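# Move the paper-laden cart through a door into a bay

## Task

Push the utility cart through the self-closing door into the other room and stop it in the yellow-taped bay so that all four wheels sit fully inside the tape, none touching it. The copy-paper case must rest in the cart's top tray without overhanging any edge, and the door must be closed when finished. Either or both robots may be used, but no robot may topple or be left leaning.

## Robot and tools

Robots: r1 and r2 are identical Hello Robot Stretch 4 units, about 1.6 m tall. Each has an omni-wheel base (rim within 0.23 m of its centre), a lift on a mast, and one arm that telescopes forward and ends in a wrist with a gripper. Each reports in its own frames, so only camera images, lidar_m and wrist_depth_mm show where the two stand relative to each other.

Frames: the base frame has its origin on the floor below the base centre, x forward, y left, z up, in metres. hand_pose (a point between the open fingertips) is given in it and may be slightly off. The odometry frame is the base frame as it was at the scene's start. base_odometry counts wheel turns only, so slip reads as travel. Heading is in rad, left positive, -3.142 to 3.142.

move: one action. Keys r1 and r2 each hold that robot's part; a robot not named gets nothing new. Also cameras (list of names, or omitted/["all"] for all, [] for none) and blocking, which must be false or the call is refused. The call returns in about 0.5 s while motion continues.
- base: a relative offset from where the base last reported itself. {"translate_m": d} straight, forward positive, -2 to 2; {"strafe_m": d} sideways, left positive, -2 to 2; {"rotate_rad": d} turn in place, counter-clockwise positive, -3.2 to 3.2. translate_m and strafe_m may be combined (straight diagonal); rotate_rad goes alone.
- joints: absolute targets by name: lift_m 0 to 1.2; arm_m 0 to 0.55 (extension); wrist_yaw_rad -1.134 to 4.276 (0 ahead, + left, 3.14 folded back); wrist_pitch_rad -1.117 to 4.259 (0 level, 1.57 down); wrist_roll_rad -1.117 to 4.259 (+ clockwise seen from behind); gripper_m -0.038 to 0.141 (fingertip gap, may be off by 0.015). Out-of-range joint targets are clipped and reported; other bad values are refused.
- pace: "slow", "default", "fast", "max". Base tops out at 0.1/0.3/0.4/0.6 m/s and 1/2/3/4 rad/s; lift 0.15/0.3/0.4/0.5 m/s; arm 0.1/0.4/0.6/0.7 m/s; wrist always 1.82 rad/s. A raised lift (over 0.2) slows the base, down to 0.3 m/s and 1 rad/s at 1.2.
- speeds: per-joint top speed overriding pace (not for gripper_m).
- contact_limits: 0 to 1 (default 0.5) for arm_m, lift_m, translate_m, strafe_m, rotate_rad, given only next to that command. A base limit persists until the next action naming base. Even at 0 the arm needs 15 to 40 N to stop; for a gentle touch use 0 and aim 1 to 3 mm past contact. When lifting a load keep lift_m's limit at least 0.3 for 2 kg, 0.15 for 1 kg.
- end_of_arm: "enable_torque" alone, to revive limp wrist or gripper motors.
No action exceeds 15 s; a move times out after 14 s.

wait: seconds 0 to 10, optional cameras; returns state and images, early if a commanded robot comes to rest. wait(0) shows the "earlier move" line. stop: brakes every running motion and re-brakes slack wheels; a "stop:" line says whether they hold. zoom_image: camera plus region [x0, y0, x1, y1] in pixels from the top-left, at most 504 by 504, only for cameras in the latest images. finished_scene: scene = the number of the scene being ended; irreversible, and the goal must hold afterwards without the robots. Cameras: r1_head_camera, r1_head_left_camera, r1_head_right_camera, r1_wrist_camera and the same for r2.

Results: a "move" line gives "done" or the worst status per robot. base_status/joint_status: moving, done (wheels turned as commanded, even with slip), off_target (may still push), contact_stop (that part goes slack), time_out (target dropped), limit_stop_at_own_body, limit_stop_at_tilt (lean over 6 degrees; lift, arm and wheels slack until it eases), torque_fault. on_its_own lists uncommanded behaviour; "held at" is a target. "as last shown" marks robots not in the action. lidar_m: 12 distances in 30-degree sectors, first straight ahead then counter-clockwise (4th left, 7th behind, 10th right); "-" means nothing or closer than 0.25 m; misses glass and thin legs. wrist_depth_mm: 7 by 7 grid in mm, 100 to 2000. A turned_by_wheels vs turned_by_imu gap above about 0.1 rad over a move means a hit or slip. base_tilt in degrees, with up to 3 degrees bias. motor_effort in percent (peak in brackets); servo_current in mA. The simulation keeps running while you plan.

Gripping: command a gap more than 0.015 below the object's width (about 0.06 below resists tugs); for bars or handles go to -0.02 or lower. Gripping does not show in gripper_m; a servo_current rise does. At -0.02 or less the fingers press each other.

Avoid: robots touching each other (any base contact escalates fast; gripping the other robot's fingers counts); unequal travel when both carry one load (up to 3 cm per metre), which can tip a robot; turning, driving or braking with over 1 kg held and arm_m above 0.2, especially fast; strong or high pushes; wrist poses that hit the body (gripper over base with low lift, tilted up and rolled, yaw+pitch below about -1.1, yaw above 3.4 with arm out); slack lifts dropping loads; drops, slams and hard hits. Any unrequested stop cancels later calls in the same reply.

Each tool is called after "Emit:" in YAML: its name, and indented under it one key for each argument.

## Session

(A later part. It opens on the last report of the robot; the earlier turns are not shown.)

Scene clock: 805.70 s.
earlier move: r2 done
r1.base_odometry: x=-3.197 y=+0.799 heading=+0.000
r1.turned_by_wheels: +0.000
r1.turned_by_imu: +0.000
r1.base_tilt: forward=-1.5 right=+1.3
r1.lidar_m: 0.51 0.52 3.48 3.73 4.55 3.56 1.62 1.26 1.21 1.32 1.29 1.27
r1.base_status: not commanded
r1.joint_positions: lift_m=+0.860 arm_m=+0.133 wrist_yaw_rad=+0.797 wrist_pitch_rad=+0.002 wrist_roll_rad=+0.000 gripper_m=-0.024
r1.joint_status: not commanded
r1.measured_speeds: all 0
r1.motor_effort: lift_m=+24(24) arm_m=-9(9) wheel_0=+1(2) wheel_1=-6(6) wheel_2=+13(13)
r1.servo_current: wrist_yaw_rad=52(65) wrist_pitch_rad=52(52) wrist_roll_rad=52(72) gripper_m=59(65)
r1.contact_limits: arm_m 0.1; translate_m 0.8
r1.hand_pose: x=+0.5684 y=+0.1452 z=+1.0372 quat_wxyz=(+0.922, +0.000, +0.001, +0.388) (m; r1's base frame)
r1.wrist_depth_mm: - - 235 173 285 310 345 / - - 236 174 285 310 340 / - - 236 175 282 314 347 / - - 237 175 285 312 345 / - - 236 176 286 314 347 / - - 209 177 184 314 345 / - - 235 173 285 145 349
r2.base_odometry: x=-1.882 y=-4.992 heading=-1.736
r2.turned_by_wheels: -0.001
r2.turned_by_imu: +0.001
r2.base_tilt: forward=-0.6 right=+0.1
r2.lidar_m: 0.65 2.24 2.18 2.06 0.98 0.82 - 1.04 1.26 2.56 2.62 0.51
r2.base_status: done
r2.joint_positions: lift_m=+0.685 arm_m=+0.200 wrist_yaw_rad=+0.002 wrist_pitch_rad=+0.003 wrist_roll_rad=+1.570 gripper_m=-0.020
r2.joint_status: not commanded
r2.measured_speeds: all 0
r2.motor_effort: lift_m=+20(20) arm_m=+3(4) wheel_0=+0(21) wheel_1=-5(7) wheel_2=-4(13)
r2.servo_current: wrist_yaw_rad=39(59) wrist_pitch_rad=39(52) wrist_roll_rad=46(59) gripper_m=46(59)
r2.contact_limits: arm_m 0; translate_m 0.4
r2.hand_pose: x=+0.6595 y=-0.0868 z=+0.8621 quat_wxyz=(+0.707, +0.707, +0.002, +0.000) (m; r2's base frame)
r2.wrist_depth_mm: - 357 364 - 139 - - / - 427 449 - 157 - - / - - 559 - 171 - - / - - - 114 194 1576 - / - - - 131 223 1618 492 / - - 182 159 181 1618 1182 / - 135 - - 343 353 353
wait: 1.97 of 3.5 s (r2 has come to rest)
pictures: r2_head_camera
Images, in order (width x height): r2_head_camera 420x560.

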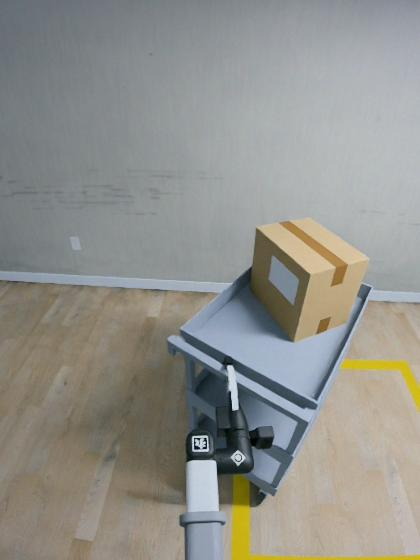

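Emit:
move:
  r2: {"base":{"strafe_m":0.15},"pace":"default","contact_limits":{"strafe_m":0.4}}
  blocking: false
  cameras: []

Emit:
wait:
  seconds: 3
  cameras: []

Emit:
move:
  r2: {"base":{"translate_m":0.22,"strafe_m":-0.24},"pace":"default","contact_limits":{"translate_m":0.4}}
  blocking: false
  cameras: []

Emit:
wait:
  seconds: 3.5
  cameras: ["r2_head_camera"]

Emit:
move:
  r2: {"base":{"strafe_m":-0.25},"pace":"default","contact_limits":{"strafe_m":0.4}}
  blocking: false
  cameras: []

Emit:
wait:
  seconds: 3
  cameras: ["r2_head_camera"]

Scene clock: 820.30 s.
move: r2 moving
r1: as last shown
r1.base_tilt: forward=-1.5 right=+1.2
r1.lidar_m: 0.55 0.53 3.49 3.76 4.58 3.50 1.58 1.22 1.21 1.33 1.32 1.27
r1.servo_current: wrist_yaw_rad=52(72) wrist_pitch_rad=52(52) wrist_roll_rad=46(65) gripper_m=52(59)
r1.contact_limits: arm_m 0.1; translate_m 0.8
r1.wrist_depth_mm: - - 235 174 285 312 342 / - - 236 174 285 309 338 / - - 236 175 282 312 345 / - - 237 176 285 312 345 / - - 237 176 287 312 347 / - - 209 177 183 314 347 / - - 234 173 285 145 347
r2.base_odometry: x=-1.846 y=-4.998 heading=-1.737
r2.turned_by_wheels: -0.001
r2.turned_by_imu: -0.001
r2.base_tilt: forward=-0.6 right=+0.1
r2.lidar_m: 0.63 2.24 2.15 2.07 0.99 0.78 - 1.03 1.26 2.62 2.65 0.49
r2.base_status: strafe_m moving
r2.joint_positions: lift_m=+0.685 arm_m=+0.200 wrist_yaw_rad=-0.006 wrist_pitch_rad=+0.003 wrist_roll_rad=+1.570 gripper_m=-0.020
r2.joint_status: not commanded
r2.measured_speeds: translate_m=+0.001 strafe_m=+0.140 rotate_rad=-0.008 lift_m=+0.000 arm_m=+0.000 wrist_yaw_rad=-0.006 wrist_pitch_rad=+0.000 wrist_roll_rad=+0.000
r2.motor_effort: lift_m=+20(20) arm_m=+4(4) wheel_0=-18(18) wheel_1=+7(9) wheel_2=+0(3)
r2.servo_current: wrist_yaw_rad=52(52) wrist_pitch_rad=46(52) wrist_roll_rad=39(59) gripper_m=52(52)
r2.contact_limits: arm_m 0; strafe_m 0.4
r2.hand_pose: x=+0.6588 y=-0.0892 z=+0.8621 quat_wxyz=(+0.707, +0.707, -0.001, -0.003) (m; r2's base frame)
r2.wrist_depth_mm: - 364 368 - 142 - - / - 427 455 - 159 - - / - - 559 - 175 - - / - - - 115 198 1576 - / - - - 135 226 1576 492 / - - 182 158 180 1618 1182 / - - - - 342 353 353
pictures: none
No camera images: "cameras" was empty.

Scene clock: 821.53 s.
earlier move: r2 done
r1.base_odometry: x=-3.197 y=+0.799 heading=+0.000
r1.turned_by_wheels: +0.000
r1.turned_by_imu: +0.000
r1.base_tilt: forward=-1.5 right=+1.3
r1.lidar_m: 0.53 0.54 3.51 3.76 4.56 3.53 1.59 1.23 1.23 1.32 1.31 1.28
r1.base_status: not commanded
r1.joint_positions: lift_m=+0.860 arm_m=+0.133 wrist_yaw_rad=+0.797 wrist_pitch_rad=+0.002 wrist_roll_rad=+0.000 gripper_m=-0.024
r1.joint_status: not commanded
r1.measured_speeds: all 0
r1.motor_effort: lift_m=+24(24) arm_m=-8(9) wheel_0=+1(2) wheel_1=-6(6) wheel_2=+13(13)
r1.servo_current: wrist_yaw_rad=46(72) wrist_pitch_rad=39(52) wrist_roll_rad=52(65) gripper_m=59(65)
r1.contact_limits: arm_m 0.1; translate_m 0.8
r1.hand_pose: x=+0.5684 y=+0.1452 z=+1.0372 quat_wxyz=(+0.922, +0.000, +0.001, +0.388) (m; r1's base frame)
r1.wrist_depth_mm: - - 236 174 283 312 347 / - - 235 175 283 314 340 / - - 236 175 281 312 347 / - - 236 176 286 312 343 / - - 236 177 286 312 347 / - - 208 177 183 310 347 / - - 234 173 282 145 349
r2.base_odometry: x=-1.734 y=-5.016 heading=-1.737
r2.turned_by_wheels: +0.001
r2.turned_by_imu: +0.000
r2.base_tilt: forward=-0.7 right=+0.0
r2.lidar_m: 0.64 2.25 2.06 2.01 0.95 0.77 - 1.15 1.22 2.72 2.66 0.46
r2.base_status: done
r2.joint_positions: lift_m=+0.685 arm_m=+0.200 wrist_yaw_rad=-0.005 wrist_pitch_rad=+0.003 wrist_roll_rad=+1.570 gripper_m=-0.020
r2.joint_status: not commanded
r2.measured_speeds: all 0
r2.motor_effort: lift_m=+20(20) arm_m=+4(4) wheel_0=-4(19) wheel_1=+1(9) wheel_2=+0(3)
r2.servo_current: wrist_yaw_rad=46(59) wrist_pitch_rad=39(52) wrist_roll_rad=33(65) gripper_m=52(59)
r2.contact_limits: arm_m 0; strafe_m 0.4
r2.hand_pose: x=+0.6588 y=-0.0889 z=+0.8621 quat_wxyz=(+0.707, +0.707, -0.001, -0.003) (m; r2's base frame)
r2.wrist_depth_mm: - 384 387 - - 118 - / - 488 517 - 135 - - / - - - - 160 - - / - - - - 183 1464 500 / - - - 113 223 1576 466 / - - 184 138 180 1499 370 / - 127 - - - - 1182
wait: 1.23 of 3 s (r2 has come to rest)
pictures: none
No camera images: "cameras" was empty.

Scene clock: 822.03 s.
move: r2 moving
r1: as last shown
r1.lidar_m: 0.52 0.53 3.50 3.77 4.54 3.50 1.61 1.20 1.20 1.30 1.30 1.29
r1.motor_effort: lift_m=+24(24) arm_m=-9(9) wheel_0=+1(1) wheel_1=-6(7) wheel_2=+13(13)
r1.servo_current: wrist_yaw_rad=59(59) wrist_pitch_rad=46(46) wrist_roll_rad=59(59) gripper_m=59(59)
r1.contact_limits: arm_m 0.1; translate_m 0.8
r1.wrist_depth_mm: - - 236 174 286 310 345 / - - 236 174 283 310 340 / - - 236 175 281 312 347 / - - 236 175 285 312 345 / - - 236 176 285 312 347 / - - 208 177 183 312 347 / - - 233 173 282 145 347
r2.base_odometry: x=-1.760 y=-5.034 heading=-1.736
r2.turned_by_wheels: +0.001
r2.turned_by_imu: +0.001
r2.base_tilt: forward=-0.7 right=+0.0
r2.lidar_m: 0.60 2.24 2.07 2.03 1.00 0.74 - 1.14 1.27 2.69 2.63 0.48
r2.base_status: translate_m moving; strafe_m moving
r2.joint_positions: lift_m=+0.685 arm_m=+0.200 wrist_yaw_rad=+0.001 wrist_pitch_rad=+0.003 wrist_roll_rad=+1.570 gripper_m=-0.020
r2.joint_status: not commanded
r2.measured_speeds: translate_m=+0.085 strafe_m=-0.092 rotate_rad=+0.004 lift_m=+0.000 arm_m=+0.000 wrist_yaw_rad=+0.022 wrist_pitch_rad=+0.000 wrist_roll_rad=+0.000
r2.motor_effort: lift_m=+20(20) arm_m=+3(3) wheel_0=+15(18) wheel_1=-4(6) wheel_2=-10(12)
r2.servo_current: wrist_yaw_rad=52(59) wrist_pitch_rad=39(46) wrist_roll_rad=46(59) gripper_m=59(59)
r2.contact_limits: arm_m 0; translate_m 0.4
r2.hand_pose: x=+0.6593 y=-0.0873 z=+0.8621 quat_wxyz=(+0.707, +0.707, +0.001, -0.001) (m; r2's base frame)
r2.wrist_depth_mm: - 392 - - - 113 - / - 496 - - - - - / - - - - - - - / - - - - 183 1499 488 / - - - - 218 1618 455 / - - 184 125 179 373 370 / - - - - - - 1182
pictures: none
No camera images: "cameras" was empty.

Scene clock: 824.07 s.
earlier move: r2 done
r1.base_odometry: x=-3.197 y=+0.799 heading=+0.000
r1.turned_by_wheels: +0.000
r1.turned_by_imu: +0.000
r1.base_tilt: forward=-1.5 right=+1.3
r1.lidar_m: 0.51 0.54 3.50 3.76 4.54 3.55 1.58 1.23 1.22 1.31 1.32 1.28
r1.base_status: not commanded
r1.joint_positions: lift_m=+0.860 arm_m=+0.133 wrist_yaw_rad=+0.797 wrist_pitch_rad=+0.002 wrist_roll_rad=+0.000 gripper_m=-0.024
r1.joint_status: not commanded
r1.measured_speeds: all 0
r1.motor_effort: lift_m=+24(24) arm_m=-9(9) wheel_0=+0(2) wheel_1=-6(7) wheel_2=+13(13)
r1.servo_current: wrist_yaw_rad=46(65) wrist_pitch_rad=46(52) wrist_roll_rad=65(65) gripper_m=59(65)
r1.contact_limits: arm_m 0.1; translate_m 0.8
r1.hand_pose: x=+0.5684 y=+0.1452 z=+1.0372 quat_wxyz=(+0.922, +0.000, +0.001, +0.388) (m; r1's base frame)
r1.wrist_depth_mm: - - 234 173 283 314 345 / - - 236 174 285 310 338 / - - 237 175 281 312 345 / - - 236 176 285 312 345 / - - 237 176 286 314 347 / - - 208 177 183 314 347 / - - 235 172 283 145 351
r2.base_odometry: x=-2.007 y=-5.194 heading=-1.737
r2.turned_by_wheels: -0.001
r2.turned_by_imu: +0.001
r2.base_tilt: forward=-0.7 right=+0.1
r2.lidar_m: 0.64 1.99 2.26 2.22 1.28 1.06 1.94 1.19 1.62 2.49 2.31 0.50
r2.base_status: done
r2.joint_positions: lift_m=+0.685 arm_m=+0.200 wrist_yaw_rad=+0.001 wrist_pitch_rad=+0.003 wrist_roll_rad=+1.570 gripper_m=-0.020
r2.joint_status: not commanded
r2.measured_speeds: all 0
r2.motor_effort: lift_m=+20(20) arm_m=-1(3) wheel_0=+1(22) wheel_1=-4(6) wheel_2=-6(12)
r2.servo_current: wrist_yaw_rad=33(65) wrist_pitch_rad=39(46) wrist_roll_rad=59(59) gripper_m=59(59)
r2.contact_limits: arm_m 0; translate_m 0.4
r2.hand_pose: x=+0.6594 y=-0.0871 z=+0.8621 quat_wxyz=(+0.707, +0.707, +0.002, -0.001) (m; r2's base frame)
r2.wrist_depth_mm: - 364 379 - 135 - - / - 452 455 - 151 - - / - - 574 - 169 - - / - - - 107 191 - - / - - - 127 221 1397 484 / - - 182 154 179 1397 1182 / - 136 - - - - 355
wait: 2.03 of 3.5 s (r2 has come to rest)
pictures: r2_head_camera
Images, in order (width x height): r2_head_camera 420x560.

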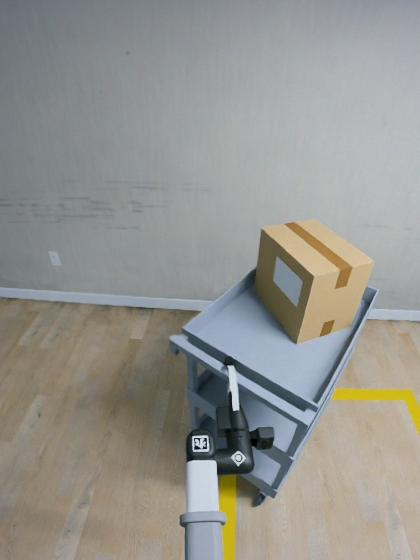

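Scene clock: 824.57 s.
move: r2 moving
r1: as last shown
r1.lidar_m: 0.53 0.53 3.50 3.75 4.56 3.52 1.58 1.22 1.20 1.29 1.31 1.28
r1.motor_effort: lift_m=+24(24) arm_m=-9(9) wheel_0=+1(2) wheel_1=-6(6) wheel_2=+13(13)
r1.servo_current: wrist_yaw_rad=26(59) wrist_pitch_rad=46(46) wrist_roll_rad=39(59) gripper_m=59(59)
r1.contact_limits: arm_m 0.1; translate_m 0.8
r1.wrist_depth_mm: - - 235 174 285 312 345 / - - 236 174 286 312 338 / - - 236 175 283 312 345 / - - 236 176 286 315 343 / - - 236 176 286 315 345 / - - 208 176 183 314 345 / - - 235 173 285 145 349
r2.base_odometry: x=-2.042 y=-5.188 heading=-1.737
r2.turned_by_wheels: +0.001
r2.turned_by_imu: +0.001
r2.base_tilt: forward=-0.7 right=+0.0
r2.lidar_m: 0.63 1.94 2.28 2.25 1.29 1.06 1.72 1.16 1.64 2.49 2.32 0.51
r2.base_status: strafe_m moving
r2.joint_positions: lift_m=+0.685 arm_m=+0.200 wrist_yaw_rad=+0.005 wrist_pitch_rad=+0.003 wrist_roll_rad=+1.570 gripper_m=-0.020
r2.joint_status: not commanded
r2.measured_speeds: translate_m=+0.000 strafe_m=-0.141 rotate_rad=-0.001 lift_m=+0.000 arm_m=+0.000 wrist_yaw_rad=+0.016 wrist_pitch_rad=+0.000 wrist_roll_rad=+0.000
r2.motor_effort: lift_m=+19(20) arm_m=-3(3) wheel_0=+18(18) wheel_1=-7(11) wheel_2=-1(6)
r2.servo_current: wrist_yaw_rad=46(52) wrist_pitch_rad=46(52) wrist_roll_rad=39(52) gripper_m=52(59)
r2.contact_limits: arm_m 0; strafe_m 0.4
r2.hand_pose: x=+0.6597 y=-0.0860 z=+0.8621 quat_wxyz=(+0.707, +0.707, +0.003, +0.001) (m; r2's base frame)
r2.wrist_depth_mm: - 359 377 - 132 - - / - 433 462 - 147 - - / - - 580 - 166 - - / - - - 103 189 - - / - - - 123 219 1430 484 / - - 184 147 180 1430 1205 / - 135 - - 343 353 355
pictures: none
No camera images: "cameras" was empty.

Scene clock: 826.23 s.
earlier move: r2 done
r1.base_odometry: x=-3.197 y=+0.799 heading=+0.000
r1.turned_by_wheels: +0.000
r1.turned_by_imu: +0.000
r1.base_tilt: forward=-1.5 right=+1.2
r1.lidar_m: 0.52 0.52 3.50 3.76 4.55 3.52 1.60 1.22 1.22 1.31 1.30 1.28
r1.base_status: not commanded
r1.joint_positions: lift_m=+0.860 arm_m=+0.133 wrist_yaw_rad=+0.797 wrist_pitch_rad=+0.002 wrist_roll_rad=+0.000 gripper_m=-0.024
r1.joint_status: not commanded
r1.measured_speeds: all 0
r1.motor_effort: lift_m=+24(24) arm_m=-9(9) wheel_0=+1(2) wheel_1=-6(6) wheel_2=+13(13)
r1.servo_current: wrist_yaw_rad=59(65) wrist_pitch_rad=39(46) wrist_roll_rad=52(72) gripper_m=59(65)
r1.contact_limits: arm_m 0.1; translate_m 0.8
r1.hand_pose: x=+0.5684 y=+0.1452 z=+1.0372 quat_wxyz=(+0.922, +0.000, +0.001, +0.388) (m; r1's base frame)
r1.wrist_depth_mm: - - 236 174 283 310 345 / - - 236 175 283 312 340 / - - 236 175 279 310 343 / - - 236 176 286 312 345 / - - 236 176 286 312 347 / - - 209 177 183 317 347 / - - 235 173 285 145 349
r2.base_odometry: x=-2.253 y=-5.152 heading=-1.738
r2.turned_by_wheels: -0.001
r2.turned_by_imu: +0.000
r2.base_tilt: forward=-0.7 right=+0.0
r2.lidar_m: 0.62 1.96 2.50 2.46 1.30 1.20 1.08 1.07 1.65 2.23 2.28 0.58
r2.base_status: done
r2.joint_positions: lift_m=+0.685 arm_m=+0.200 wrist_yaw_rad=+0.003 wrist_pitch_rad=+0.003 wrist_roll_rad=+1.570 gripper_m=-0.020
r2.joint_status: not commanded
r2.measured_speeds: all 0
r2.motor_effort: lift_m=+20(20) arm_m=-4(4) wheel_0=-1(20) wheel_1=-2(11) wheel_2=+0(6)
r2.servo_current: wrist_yaw_rad=39(72) wrist_pitch_rad=46(52) wrist_roll_rad=52(59) gripper_m=46(59)
r2.contact_limits: arm_m 0; strafe_m 0.4
r2.hand_pose: x=+0.6595 y=-0.0866 z=+0.8621 quat_wxyz=(+0.707, +0.707, +0.002, +0.000) (m; r2's base frame)
r2.wrist_depth_mm: - 445 455 126 179 - - / - 415 415 130 189 - - / - 473 477 139 203 - - / - - 574 148 214 - - / - - - 158 228 - - / - - 181 172 180 1397 492 / - - - - - - 1182
wait: 1.67 of 3 s (r2 has come to rest)
pictures: r2_head_camera
Images, in order (width x height): r2_head_camera 420x560.

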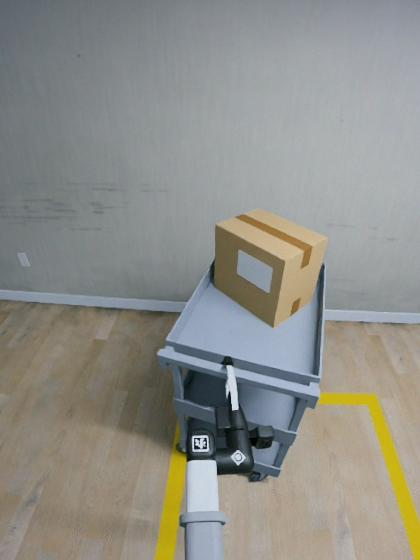

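Emit:
move:
  r2: {"base":{"translate_m":-0.19,"strafe_m":-0.2},"pace":"default","contact_limits":{"translate_m":0.4}}
  blocking: false
  cameras: []

Emit:
wait:
  seconds: 3
  cameras: ["r2_head_camera","r2_head_left_camera","r2_head_right_camera"]

Scene clock: 835.50 s.
move: r2 moving
r1: as last shown
r1.lidar_m: 0.51 0.49 3.50 3.76 4.58 3.52 1.60 1.22 1.22 1.30 1.30 1.29
r1.motor_effort: lift_m=+24(24) arm_m=-9(9) wheel_0=+1(1) wheel_1=-6(6) wheel_2=+13(13)
r1.servo_current: wrist_yaw_rad=46(65) wrist_pitch_rad=46(46) wrist_roll_rad=39(59) gripper_m=59(65)
r1.contact_limits: arm_m 0.1; translate_m 0.8
r1.wrist_depth_mm: - - 236 174 285 309 345 / - - 236 174 285 312 338 / - - 237 175 281 312 345 / - - 236 176 285 312 345 / - - 236 176 285 312 347 / - - 209 177 183 317 345 / - - 235 173 285 145 347
r2.base_odometry: x=-2.273 y=-5.127 heading=-1.737
r2.turned_by_wheels: +0.001
r2.turned_by_imu: +0.002
r2.base_tilt: forward=-0.6 right=+0.0
r2.lidar_m: 0.63 1.97 2.51 2.49 1.28 1.18 1.06 1.09 1.68 2.22 2.34 0.59
r2.base_status: translate_m moving; strafe_m moving
r2.joint_positions: lift_m=+0.685 arm_m=+0.200 wrist_yaw_rad=+0.003 wrist_pitch_rad=+0.003 wrist_roll_rad=+1.570 gripper_m=-0.020
r2.joint_status: not commanded
r2.measured_speeds: translate_m=-0.086 strafe_m=-0.091 rotate_rad=+0.001 lift_m=+0.000 arm_m=+0.000 wrist_yaw_rad=+0.000 wrist_pitch_rad=+0.000 wrist_roll_rad=+0.000
r2.motor_effort: lift_m=+20(20) arm_m=-3(4) wheel_0=+9(11) wheel_1=-10(12) wheel_2=+14(16)
r2.servo_current: wrist_yaw_rad=52(59) wrist_pitch_rad=39(52) wrist_roll_rad=46(59) gripper_m=52(59)
r2.contact_limits: arm_m 0; translate_m 0.4
r2.hand_pose: x=+0.6596 y=-0.0865 z=+0.8621 quat_wxyz=(+0.707, +0.707, +0.002, +0.000) (m; r2's base frame)
r2.wrist_depth_mm: - 466 480 - 183 - - / - 424 421 135 193 - - / - 466 466 142 206 - - / - - 564 152 216 - - / - - - 162 228 - - / - - 181 172 179 1430 484 / - - - - - - 1205
pictures: none
No camera images: "cameras" was empty.

Scene clock: 837.37 s.
earlier move: r2 done
r1.base_odometry: x=-3.197 y=+0.799 heading=+0.000
r1.turned_by_wheels: +0.000
r1.turned_by_imu: +0.000
r1.base_tilt: forward=-1.5 right=+1.3
r1.lidar_m: 0.53 0.56 3.49 3.77 4.56 3.50 1.58 1.24 1.22 1.31 1.27 1.26
r1.base_status: not commanded
r1.joint_positions: lift_m=+0.860 arm_m=+0.133 wrist_yaw_rad=+0.797 wrist_pitch_rad=+0.002 wrist_roll_rad=+0.000 gripper_m=-0.024
r1.joint_status: not commanded
r1.measured_speeds: all 0
r1.motor_effort: lift_m=+24(24) arm_m=-9(9) wheel_0=+1(2) wheel_1=-6(6) wheel_2=+13(13)
r1.servo_current: wrist_yaw_rad=46(78) wrist_pitch_rad=39(52) wrist_roll_rad=65(65) gripper_m=65(65)
r1.contact_limits: arm_m 0.1; translate_m 0.8
r1.hand_pose: x=+0.5684 y=+0.1452 z=+1.0372 quat_wxyz=(+0.922, +0.000, +0.001, +0.388) (m; r1's base frame)
r1.wrist_depth_mm: - - 236 174 285 314 345 / - - 236 175 285 312 340 / - - 236 175 282 312 345 / - - 236 176 285 312 345 / - - 236 176 286 314 345 / - - 208 177 183 312 349 / - - 235 173 283 145 351
r2.base_odometry: x=-2.419 y=-4.932 heading=-1.737
r2.turned_by_wheels: -0.001
r2.turned_by_imu: -0.001
r2.base_tilt: forward=-0.7 right=+0.1
r2.lidar_m: 0.59 2.13 2.73 2.32 1.20 4.54 0.87 0.93 1.41 2.03 2.20 0.62
r2.base_status: done
r2.joint_positions: lift_m=+0.685 arm_m=+0.200 wrist_yaw_rad=+0.002 wrist_pitch_rad=+0.003 wrist_roll_rad=+1.570 gripper_m=-0.020
r2.joint_status: not commanded
r2.measured_speeds: all 0
r2.motor_effort: lift_m=+20(20) arm_m=-4(4) wheel_0=+0(11) wheel_1=-3(14) wheel_2=+6(16)
r2.servo_current: wrist_yaw_rad=46(59) wrist_pitch_rad=46(52) wrist_roll_rad=52(59) gripper_m=52(59)
r2.contact_limits: arm_m 0; translate_m 0.4
r2.hand_pose: x=+0.6595 y=-0.0867 z=+0.8621 quat_wxyz=(+0.707, +0.707, +0.002, +0.000) (m; r2's base frame)
r2.wrist_depth_mm: - - - 178 239 1397 1160 / - - - 178 238 683 - / - - 549 177 237 831 - / - 477 477 235 236 831 - / - 517 525 176 235 - - / - - 186 175 179 - - / - - - - - 1618 -
wait: 1.87 of 3 s (r2 has come to rest)
pictures: r2_head_camera, r2_head_left_camera, r2_head_right_camera
Images, in order (width x height): r2_head_camera 420x560, r2_head_left_camera 420x672, r2_head_right_camera 420x672.

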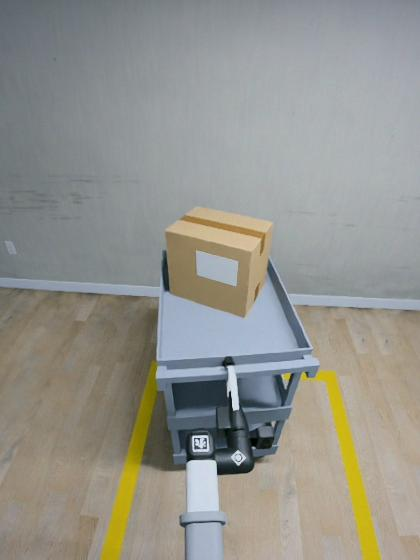

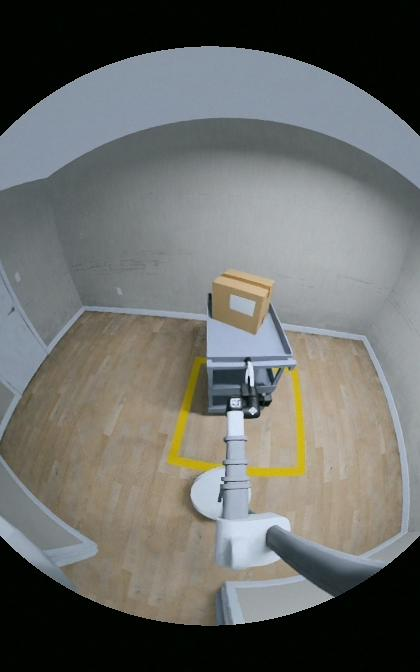

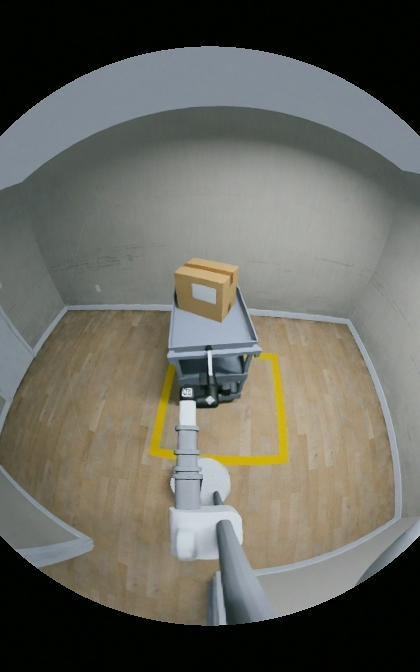

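Emit:
move:
  r2: {"base":{"translate_m":-0.07,"strafe_m":-0.06},"pace":"slow","contact_limits":{"translate_m":0.4}}
  blocking: false
  cameras: []

Emit:
wait:
  seconds: 3
  cameras: ["r2_head_camera"]

Emit:
zoom_image:
  camera: "r2_head_camera"
  region: [90, 180, 390, 560]

Scene clock: 851.83 s.
move: r2 moving
r1: as last shown
r1.base_tilt: forward=-1.6 right=+1.3
r1.lidar_m: 0.51 0.48 3.49 3.78 4.56 3.51 1.62 1.24 1.22 1.30 1.29 1.27
r1.servo_current: wrist_yaw_rad=39(59) wrist_pitch_rad=39(39) wrist_roll_rad=46(72) gripper_m=52(59)
r1.contact_limits: arm_m 0.1; translate_m 0.8
r1.wrist_depth_mm: - - 236 174 286 310 343 / - - 235 175 285 310 338 / - - 236 175 281 314 345 / - - 237 175 286 314 347 / - - 236 176 285 314 347 / - - 208 177 183 314 347 / - - 236 173 285 145 349
r2.base_odometry: x=-2.426 y=-4.921 heading=-1.737
r2.turned_by_wheels: +0.000
r2.turned_by_imu: +0.001
r2.base_tilt: forward=-0.6 right=+0.1
r2.lidar_m: 0.58 2.12 2.74 2.31 1.22 4.50 0.86 0.90 1.39 2.03 2.20 0.61
r2.base_status: translate_m moving; strafe_m moving
r2.joint_positions: lift_m=+0.685 arm_m=+0.200 wrist_yaw_rad=+0.002 wrist_pitch_rad=+0.003 wrist_roll_rad=+1.570 gripper_m=-0.020
r2.joint_status: not commanded
r2.measured_speeds: translate_m=-0.040 strafe_m=-0.033 rotate_rad=-0.001 lift_m=+0.000 arm_m=+0.000 wrist_yaw_rad=+0.000 wrist_pitch_rad=+0.000 wrist_roll_rad=+0.000
r2.motor_effort: lift_m=+20(20) arm_m=-3(4) wheel_0=+3(6) wheel_1=-9(11) wheel_2=+9(12)
r2.servo_current: wrist_yaw_rad=52(65) wrist_pitch_rad=39(46) wrist_roll_rad=59(59) gripper_m=59(59)
r2.contact_limits: arm_m 0; translate_m 0.4
r2.hand_pose: x=+0.6595 y=-0.0867 z=+0.8621 quat_wxyz=(+0.707, +0.707, +0.002, +0.000) (m; r2's base frame)
r2.wrist_depth_mm: - - - 178 238 1397 1160 / - - - 178 237 676 - / - - 544 177 236 831 - / - 477 480 236 236 831 - / - 521 530 176 236 - - / - - 186 175 179 - - / - - - - - 1661 -
pictures: none
No camera images: "cameras" was empty.

Scene clock: 853.47 s.
earlier move: r2 done
r1.base_odometry: x=-3.197 y=+0.799 heading=+0.000
r1.turned_by_wheels: +0.000
r1.turned_by_imu: +0.000
r1.base_tilt: forward=-1.5 right=+1.2
r1.lidar_m: 0.53 0.51 3.50 3.75 4.54 3.50 1.61 1.22 1.21 1.32 1.31 1.29
r1.base_status: not commanded
r1.joint_positions: lift_m=+0.860 arm_m=+0.133 wrist_yaw_rad=+0.797 wrist_pitch_rad=+0.002 wrist_roll_rad=+0.000 gripper_m=-0.024
r1.joint_status: not commanded
r1.measured_speeds: all 0
r1.motor_effort: lift_m=+24(24) arm_m=-9(9) wheel_0=+2(2) wheel_1=-6(6) wheel_2=+13(13)
r1.servo_current: wrist_yaw_rad=46(72) wrist_pitch_rad=39(52) wrist_roll_rad=52(72) gripper_m=59(65)
r1.contact_limits: arm_m 0.1; translate_m 0.8
r1.hand_pose: x=+0.5684 y=+0.1452 z=+1.0372 quat_wxyz=(+0.922, +0.000, +0.001, +0.388) (m; r1's base frame)
r1.wrist_depth_mm: - - 235 174 283 310 345 / - - 237 175 285 310 338 / - - 236 175 282 312 345 / - - 236 175 287 314 345 / - - 236 176 285 314 345 / - - 208 177 183 315 347 / - - 235 174 283 145 349
r2.base_odometry: x=-2.467 y=-4.853 heading=-1.737
r2.turned_by_wheels: +0.000
r2.turned_by_imu: +0.000
r2.base_tilt: forward=-0.7 right=+0.0
r2.lidar_m: 0.58 2.18 2.81 2.15 1.19 4.57 0.79 0.87 1.29 1.97 2.16 0.63
r2.base_status: done
r2.joint_positions: lift_m=+0.685 arm_m=+0.200 wrist_yaw_rad=+0.002 wrist_pitch_rad=+0.003 wrist_roll_rad=+1.570 gripper_m=-0.020
r2.joint_status: not commanded
r2.measured_speeds: all 0
r2.motor_effort: lift_m=+20(20) arm_m=-3(4) wheel_0=+2(6) wheel_1=-5(11) wheel_2=+6(12)
r2.servo_current: wrist_yaw_rad=52(65) wrist_pitch_rad=52(52) wrist_roll_rad=52(59) gripper_m=46(59)
r2.contact_limits: arm_m 0; translate_m 0.4
r2.hand_pose: x=+0.6595 y=-0.0867 z=+0.8621 quat_wxyz=(+0.707, +0.707, +0.002, +0.000) (m; r2's base frame)
r2.wrist_depth_mm: - - - 192 256 1464 1229 / - - - 189 251 1464 496 / - - 603 186 247 820 - / - 480 480 181 241 842 - / - 504 500 179 237 - - / - - 186 176 179 - - / - - 574 - 229 - -
wait: 1.63 of 3 s (r2 has come to rest)
pictures: r2_head_camera
Images, in order (width x height): r2_head_camera 420x560.

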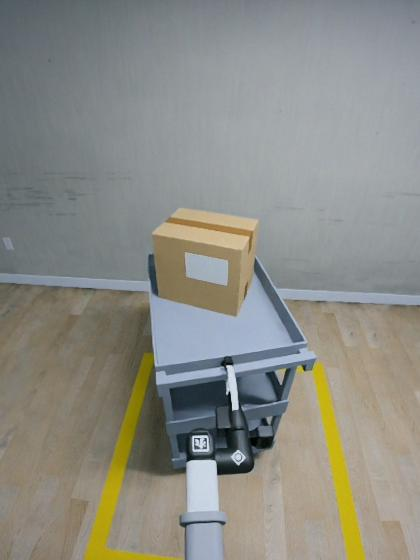

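Scaled by 1.326 from the camera's 420x560 image, which has a finer 1200x1600 frame.

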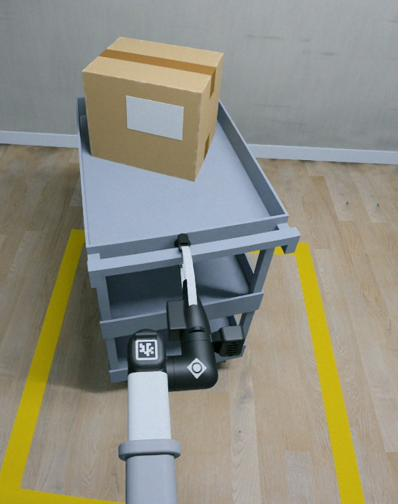

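Emit:
move:
  r2: {"joints":{"gripper_m":0.13}}
  r1: {"joints":{"gripper_m":0.1}}
  blocking: false
  cameras: []

Emit:
wait:
  seconds: 2
  cameras: ["r1_head_left_camera","r2_wrist_camera"]

Emit:
wait:
  seconds: 1
  cameras: ["r1_head_left_camera","r1_wrist_camera","r2_wrist_camera"]

Scene clock: 874.47 s.
move: r1 moving; r2 moving
r1.base_odometry: x=-3.197 y=+0.799 heading=+0.000
r1.turned_by_wheels: +0.000
r1.turned_by_imu: -0.001
r1.base_tilt: forward=-1.5 right=+1.3
r1.lidar_m: 0.53 0.53 3.50 3.76 4.57 3.50 1.61 1.23 1.22 1.33 1.31 1.28
r1.base_status: not commanded
r1.joint_positions: lift_m=+0.860 arm_m=+0.133 wrist_yaw_rad=+0.797 wrist_pitch_rad=+0.002 wrist_roll_rad=+0.000 gripper_m=+0.001
r1.joint_status: gripper_m moving
r1.measured_speeds: translate_m=+0.000 strafe_m=+0.000 rotate_rad=-0.001 lift_m=+0.000 arm_m=+0.000 wrist_yaw_rad=+0.000 wrist_pitch_rad=+0.000 wrist_roll_rad=+0.000
r1.motor_effort: lift_m=+24(24) arm_m=-9(9) wheel_0=+1(2) wheel_1=-6(6) wheel_2=+8(13)
r1.servo_current: wrist_yaw_rad=59(59) wrist_pitch_rad=39(46) wrist_roll_rad=33(59) gripper_m=65(65)
r1.contact_limits: arm_m 0.1; translate_m 0.8
r1.hand_pose: x=+0.5684 y=+0.1452 z=+1.0372 quat_wxyz=(+0.922, +0.000, +0.001, +0.388) (m; r1's base frame)
r1.wrist_depth_mm: - - 240 178 286 317 353 / - - 240 178 285 317 353 / - - 241 178 287 317 353 / - - 240 179 287 319 353 / - - 240 178 289 317 353 / - - 193 178 187 322 357 / - - 238 177 287 327 357
r2.base_odometry: x=-2.467 y=-4.853 heading=-1.737
r2.turned_by_wheels: +0.000
r2.turned_by_imu: +0.001
r2.base_tilt: forward=-0.7 right=+0.1
r2.lidar_m: 0.59 2.16 2.80 2.11 1.22 4.60 0.78 0.85 1.31 1.96 2.16 0.66
r2.base_status: not commanded
r2.joint_positions: lift_m=+0.685 arm_m=+0.200 wrist_yaw_rad=+0.002 wrist_pitch_rad=+0.003 wrist_roll_rad=+1.570 gripper_m=+0.005
r2.joint_status: gripper_m moving
r2.measured_speeds: all 0
r2.motor_effort: lift_m=+20(20) arm_m=-3(4) wheel_0=+2(3) wheel_1=-3(5) wheel_2=+5(6)
r2.servo_current: wrist_yaw_rad=46(59) wrist_pitch_rad=39(46) wrist_roll_rad=52(59) gripper_m=98(98)
r2.contact_limits: arm_m 0; translate_m 0.4
r2.hand_pose: x=+0.6595 y=-0.0867 z=+0.8621 quat_wxyz=(+0.707, +0.707, +0.002, +0.000) (m; r2's base frame)
r2.wrist_depth_mm: - - - 197 260 1464 1205 / - - - 193 255 1464 521 / - - 621 189 250 759 - / - 484 488 186 245 866 - / - 504 504 182 241 - - / - - 189 179 183 - - / - - - - 231 - -
pictures: none
No camera images: "cameras" was empty.

Scene clock: 875.93 s.
earlier move: r1 done; r2 moving
r1.base_odometry: x=-3.198 y=+0.799 heading=+0.000
r1.turned_by_wheels: +0.000
r1.turned_by_imu: +0.000
r1.base_tilt: forward=-1.6 right=+1.3
r1.lidar_m: 0.91 0.75 3.50 3.74 4.55 3.53 1.57 1.21 1.22 1.34 1.30 1.28
r1.base_status: not commanded
r1.joint_positions: lift_m=+0.860 arm_m=+0.133 wrist_yaw_rad=+0.799 wrist_pitch_rad=+0.002 wrist_roll_rad=+0.000 gripper_m=+0.100
r1.joint_status: all done
r1.measured_speeds: all 0
r1.motor_effort: lift_m=+24(24) arm_m=-5(9) wheel_0=+1(2) wheel_1=+0(6) wheel_2=+0(13)
r1.servo_current: wrist_yaw_rad=46(65) wrist_pitch_rad=39(52) wrist_roll_rad=39(65) gripper_m=39(78)
r1.contact_limits: arm_m 0.1; translate_m 0.8
r1.hand_pose: x=+0.5678 y=+0.1456 z=+1.0372 quat_wxyz=(+0.921, +0.000, +0.001, +0.389) (m; r1's base frame)
r1.wrist_depth_mm: - - 504 512 517 525 525 / - - 512 512 517 525 525 / - - 512 512 521 525 530 / - - 512 517 517 517 525 / - - 512 517 521 530 530 / - - 436 517 198 530 539 / - - 512 145 525 530 535
r2.base_odometry: x=-2.467 y=-4.853 heading=-1.737
r2.turned_by_wheels: +0.000
r2.turned_by_imu: +0.000
r2.base_tilt: forward=-0.7 right=+0.0
r2.lidar_m: 0.58 2.20 2.79 2.11 1.21 4.55 0.79 0.87 1.30 1.97 2.15 0.63
r2.base_status: not commanded
r2.joint_positions: lift_m=+0.685 arm_m=+0.200 wrist_yaw_rad=+0.002 wrist_pitch_rad=+0.003 wrist_roll_rad=+1.570 gripper_m=+0.130
r2.joint_status: gripper_m moving
r2.measured_speeds: all 0
r2.motor_effort: lift_m=+20(20) arm_m=-3(4) wheel_0=+2(3) wheel_1=-3(5) wheel_2=+4(6)
r2.servo_current: wrist_yaw_rad=46(65) wrist_pitch_rad=39(46) wrist_roll_rad=46(59) gripper_m=52(104)
r2.contact_limits: arm_m 0; translate_m 0.4
r2.hand_pose: x=+0.6595 y=-0.0867 z=+0.8621 quat_wxyz=(+0.707, +0.707, +0.002, +0.000) (m; r2's base frame)
r2.wrist_depth_mm: - - - 199 264 1464 1229 / - - - 195 257 1499 521 / - - 609 191 252 831 - / - 488 477 187 247 842 - / - 508 512 185 243 - - / - - 535 182 185 - - / - - - - 236 - -
wait: 1.47 of 2 s (r1 has come to rest)
pictures: r1_head_left_camera, r2_wrist_camera
Images, in order (width x height): r1_head_left_camera 420x672, r2_wrist_camera 616x392.

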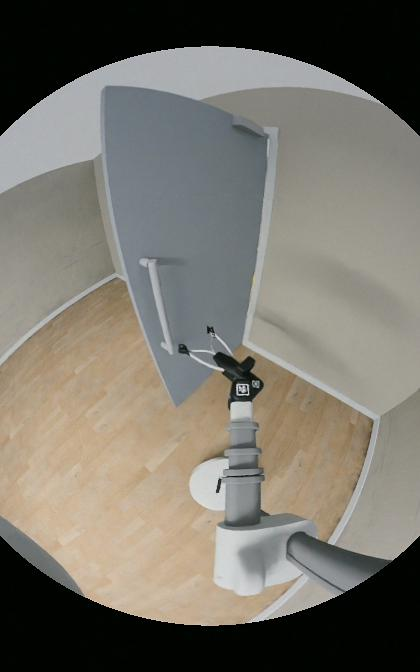

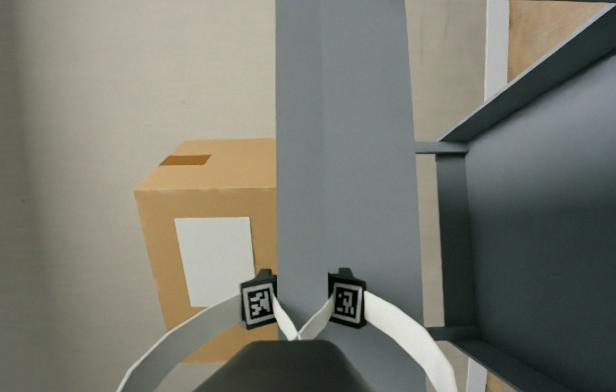

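Scene clock: 876.27 s.
earlier move: r2 done
r1.base_odometry: x=-3.198 y=+0.799 heading=+0.000
r1.turned_by_wheels: +0.000
r1.turned_by_imu: +0.000
r1.base_tilt: forward=-1.6 right=+1.3
r1.lidar_m: 1.02 0.82 3.51 3.75 4.56 3.51 1.61 1.22 1.22 1.30 1.31 1.27
r1.base_status: not commanded
r1.joint_positions: lift_m=+0.860 arm_m=+0.133 wrist_yaw_rad=+0.799 wrist_pitch_rad=+0.002 wrist_roll_rad=+0.000 gripper_m=+0.100
r1.joint_status: all done
r1.measured_speeds: all 0
r1.motor_effort: lift_m=+24(24) arm_m=-5(9) wheel_0=+1(2) wheel_1=-1(6) wheel_2=+0(13)
r1.servo_current: wrist_yaw_rad=52(65) wrist_pitch_rad=39(52) wrist_roll_rad=39(65) gripper_m=39(78)
r1.contact_limits: arm_m 0.1; translate_m 0.8
r1.hand_pose: x=+0.5678 y=+0.1456 z=+1.0372 quat_wxyz=(+0.921, +0.000, +0.001, +0.389) (m; r1's base frame)
r1.wrist_depth_mm: - - - - - - - / - - - - - - - / - - - - - - - / - - - - - - - / - - - - - - - / - - 195 - 189 - - / - - - 139 - - -
r2.base_odometry: x=-2.467 y=-4.853 heading=-1.737
r2.turned_by_wheels: +0.000
r2.turned_by_imu: +0.000
r2.base_tilt: forward=-0.7 right=+0.1
r2.lidar_m: 0.59 2.21 2.80 2.17 1.22 4.56 0.78 0.87 1.33 1.96 2.16 0.66
r2.base_status: not commanded
r2.joint_positions: lift_m=+0.685 arm_m=+0.200 wrist_yaw_rad=+0.002 wrist_pitch_rad=+0.003 wrist_roll_rad=+1.570 gripper_m=+0.130
r2.joint_status: all done
r2.measured_speeds: all 0
r2.motor_effort: lift_m=+20(20) arm_m=-4(4) wheel_0=+2(3) wheel_1=-3(5) wheel_2=+4(6)
r2.servo_current: wrist_yaw_rad=59(65) wrist_pitch_rad=46(46) wrist_roll_rad=52(59) gripper_m=46(104)
r2.contact_limits: arm_m 0; translate_m 0.4
r2.hand_pose: x=+0.6595 y=-0.0867 z=+0.8621 quat_wxyz=(+0.707, +0.707, +0.002, +0.000) (m; r2's base frame)
r2.wrist_depth_mm: - - - 199 263 1464 1229 / - - - 195 257 1499 525 / - - 615 191 252 831 - / - 488 484 187 247 842 - / - 508 508 185 243 - - / - - 535 181 184 - - / - - - - 235 - -
wait: 0.33 of 1 s (r2 has come to rest)
pictures: r1_head_left_camera, r1_wrist_camera, r2_wrist_camera
Images, in order (width x height): r1_head_left_camera 420x672, r1_wrist_camera 616x392, r2_wrist_camera 616x392.

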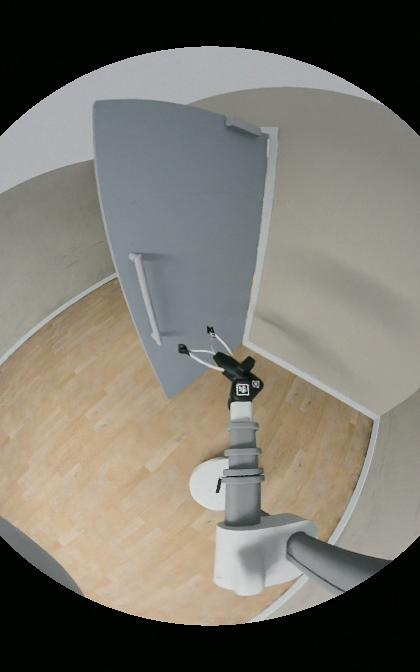

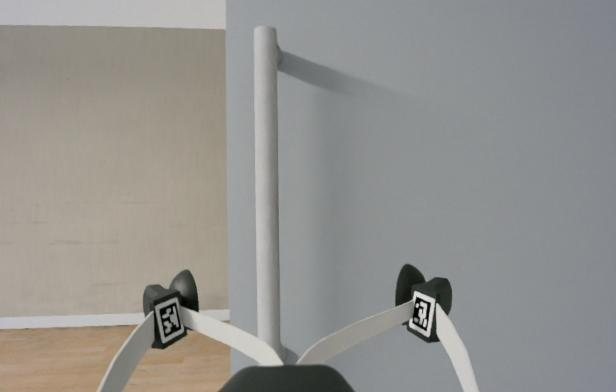

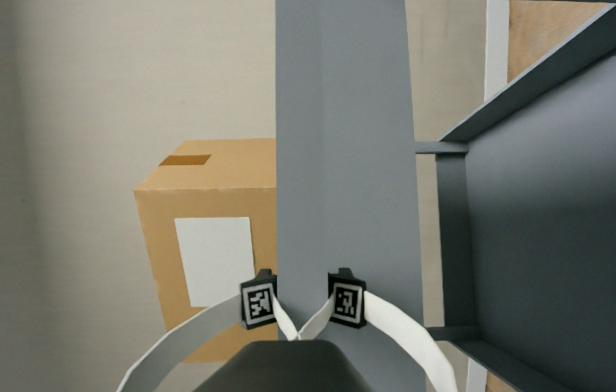

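Emit:
move:
  blocking: false
  r2: {"joints":{"arm_m":0.0},"speeds":{"arm_m":0.15}}
  cameras: []

Emit:
wait:
  seconds: 2.5
  cameras: ["r2_head_camera","r2_wrist_camera","r1_head_camera"]

Scene clock: 894.87 s.
move: r2 moving
r1: as last shown
r1.turned_by_imu: -0.001
r1.lidar_m: 1.38 1.97 3.48 3.74 4.52 3.52 1.58 1.23 1.22 1.33 1.31 1.28
r1.motor_effort: lift_m=+24(24) arm_m=-5(5) wheel_0=+1(1) wheel_1=-1(1) wheel_2=+0(0)
r1.servo_current: wrist_yaw_rad=59(65) wrist_pitch_rad=39(46) wrist_roll_rad=46(59) gripper_m=46(52)
r1.contact_limits: arm_m 0.1; translate_m 0.8
r1.wrist_depth_mm: - - - - - - - / - - - - - - - / - - - - - - - / - - - - - - - / - - - - - - - / - - 214 - 197 - - / - - - 145 - - -
r2.base_odometry: x=-2.467 y=-4.853 heading=-1.737
r2.turned_by_wheels: +0.000
r2.turned_by_imu: +0.001
r2.base_tilt: forward=-0.7 right=+0.1
r2.lidar_m: 0.58 2.18 2.80 2.16 1.14 0.87 0.78 0.86 1.32 1.95 2.15 0.64
r2.base_status: not commanded
r2.joint_positions: lift_m=+0.685 arm_m=+0.153 wrist_yaw_rad=+0.002 wrist_pitch_rad=+0.003 wrist_roll_rad=+1.570 gripper_m=+0.130
r2.joint_status: arm_m moving
r2.measured_speeds: translate_m=+0.000 strafe_m=+0.000 rotate_rad=+0.000 lift_m=+0.000 arm_m=-0.150 wrist_yaw_rad=+0.000 wrist_pitch_rad=+0.000 wrist_roll_rad=+0.000
r2.motor_effort: lift_m=+19(20) arm_m=-6(13) wheel_0=+2(3) wheel_1=-3(4) wheel_2=+5(5)
r2.servo_current: wrist_yaw_rad=59(59) wrist_pitch_rad=46(52) wrist_roll_rad=52(59) gripper_m=46(59)
r2.contact_limits: translate_m 0.4
r2.hand_pose: x=+0.6123 y=-0.0867 z=+0.8621 quat_wxyz=(+0.707, +0.707, +0.002, +0.000) (m; r2's base frame)
r2.wrist_depth_mm: - - - 243 309 1430 1160 / - - - 239 298 1499 - / - - 627 234 294 831 - / - 530 530 230 290 - - / - - 549 226 282 - - / - 186 217 222 195 - - / - - 627 - - - -
pictures: none
No camera images: "cameras" was empty.

Scene clock: 896.37 s.
earlier move: r2 done
r1.base_odometry: x=-3.198 y=+0.799 heading=+0.000
r1.turned_by_wheels: +0.000
r1.turned_by_imu: +0.000
r1.base_tilt: forward=-1.6 right=+1.3
r1.lidar_m: 1.39 1.98 3.51 3.75 4.56 3.52 1.61 1.23 1.22 1.31 1.30 1.29
r1.base_status: not commanded
r1.joint_positions: lift_m=+0.860 arm_m=+0.133 wrist_yaw_rad=+0.799 wrist_pitch_rad=+0.002 wrist_roll_rad=+0.000 gripper_m=+0.100
r1.joint_status: not commanded
r1.measured_speeds: all 0
r1.motor_effort: lift_m=+24(24) arm_m=-5(5) wheel_0=+0(1) wheel_1=-1(1) wheel_2=+0(0)
r1.servo_current: wrist_yaw_rad=52(72) wrist_pitch_rad=39(52) wrist_roll_rad=52(65) gripper_m=39(52)
r1.contact_limits: arm_m 0.1; translate_m 0.8
r1.hand_pose: x=+0.5678 y=+0.1456 z=+1.0372 quat_wxyz=(+0.921, +0.000, +0.001, +0.389) (m; r1's base frame)
r1.wrist_depth_mm: - - - - - - - / - - - - - - - / - - - - - - - / - - - - - - - / - - - - - - - / - - 214 - 198 - - / - - - 145 - - -
r2.base_odometry: x=-2.467 y=-4.853 heading=-1.737
r2.turned_by_wheels: +0.000
r2.turned_by_imu: +0.000
r2.base_tilt: forward=-0.7 right=+0.1
r2.lidar_m: 0.57 2.19 2.80 2.13 1.12 0.87 0.81 0.86 1.30 1.94 2.14 0.65
r2.base_status: not commanded
r2.joint_positions: lift_m=+0.685 arm_m=+0.000 wrist_yaw_rad=+0.002 wrist_pitch_rad=+0.003 wrist_roll_rad=+1.570 gripper_m=+0.130
r2.joint_status: all done
r2.measured_speeds: all 0
r2.motor_effort: lift_m=+19(20) arm_m=-7(13) wheel_0=+2(3) wheel_1=-3(4) wheel_2=+4(5)
r2.servo_current: wrist_yaw_rad=52(65) wrist_pitch_rad=46(52) wrist_roll_rad=46(59) gripper_m=46(59)
r2.contact_limits: translate_m 0.4
r2.hand_pose: x=+0.4597 y=-0.0867 z=+0.8621 quat_wxyz=(+0.707, +0.707, +0.002, +0.000) (m; r2's base frame)
r2.wrist_depth_mm: - - - 410 - 1576 1182 / - - - 462 - 676 466 / - - - 452 - 809 459 / - - 691 445 - - 445 / - - 707 436 439 - 442 / - 186 200 430 191 - - / - - - - - 1863 442
wait: 1.50 of 2.5 s (r2 has come to rest)
pictures: r1_head_camera, r2_head_camera, r2_wrist_camera
Images, in order (width x height): r1_head_camera 420x560, r2_head_camera 420x560, r2_wrist_camera 616x392.

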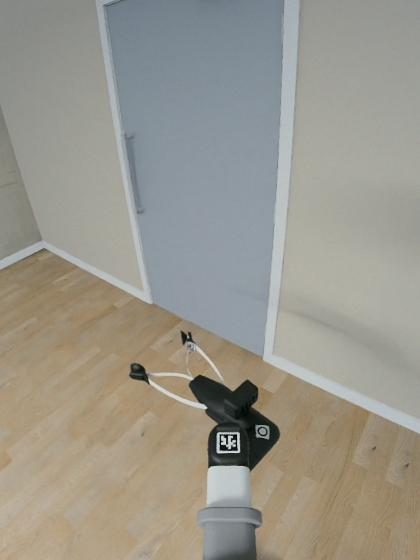

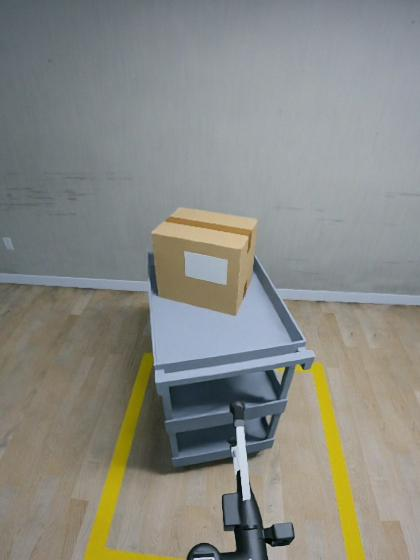

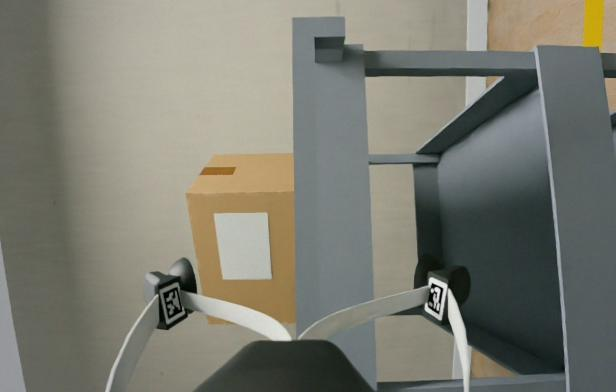

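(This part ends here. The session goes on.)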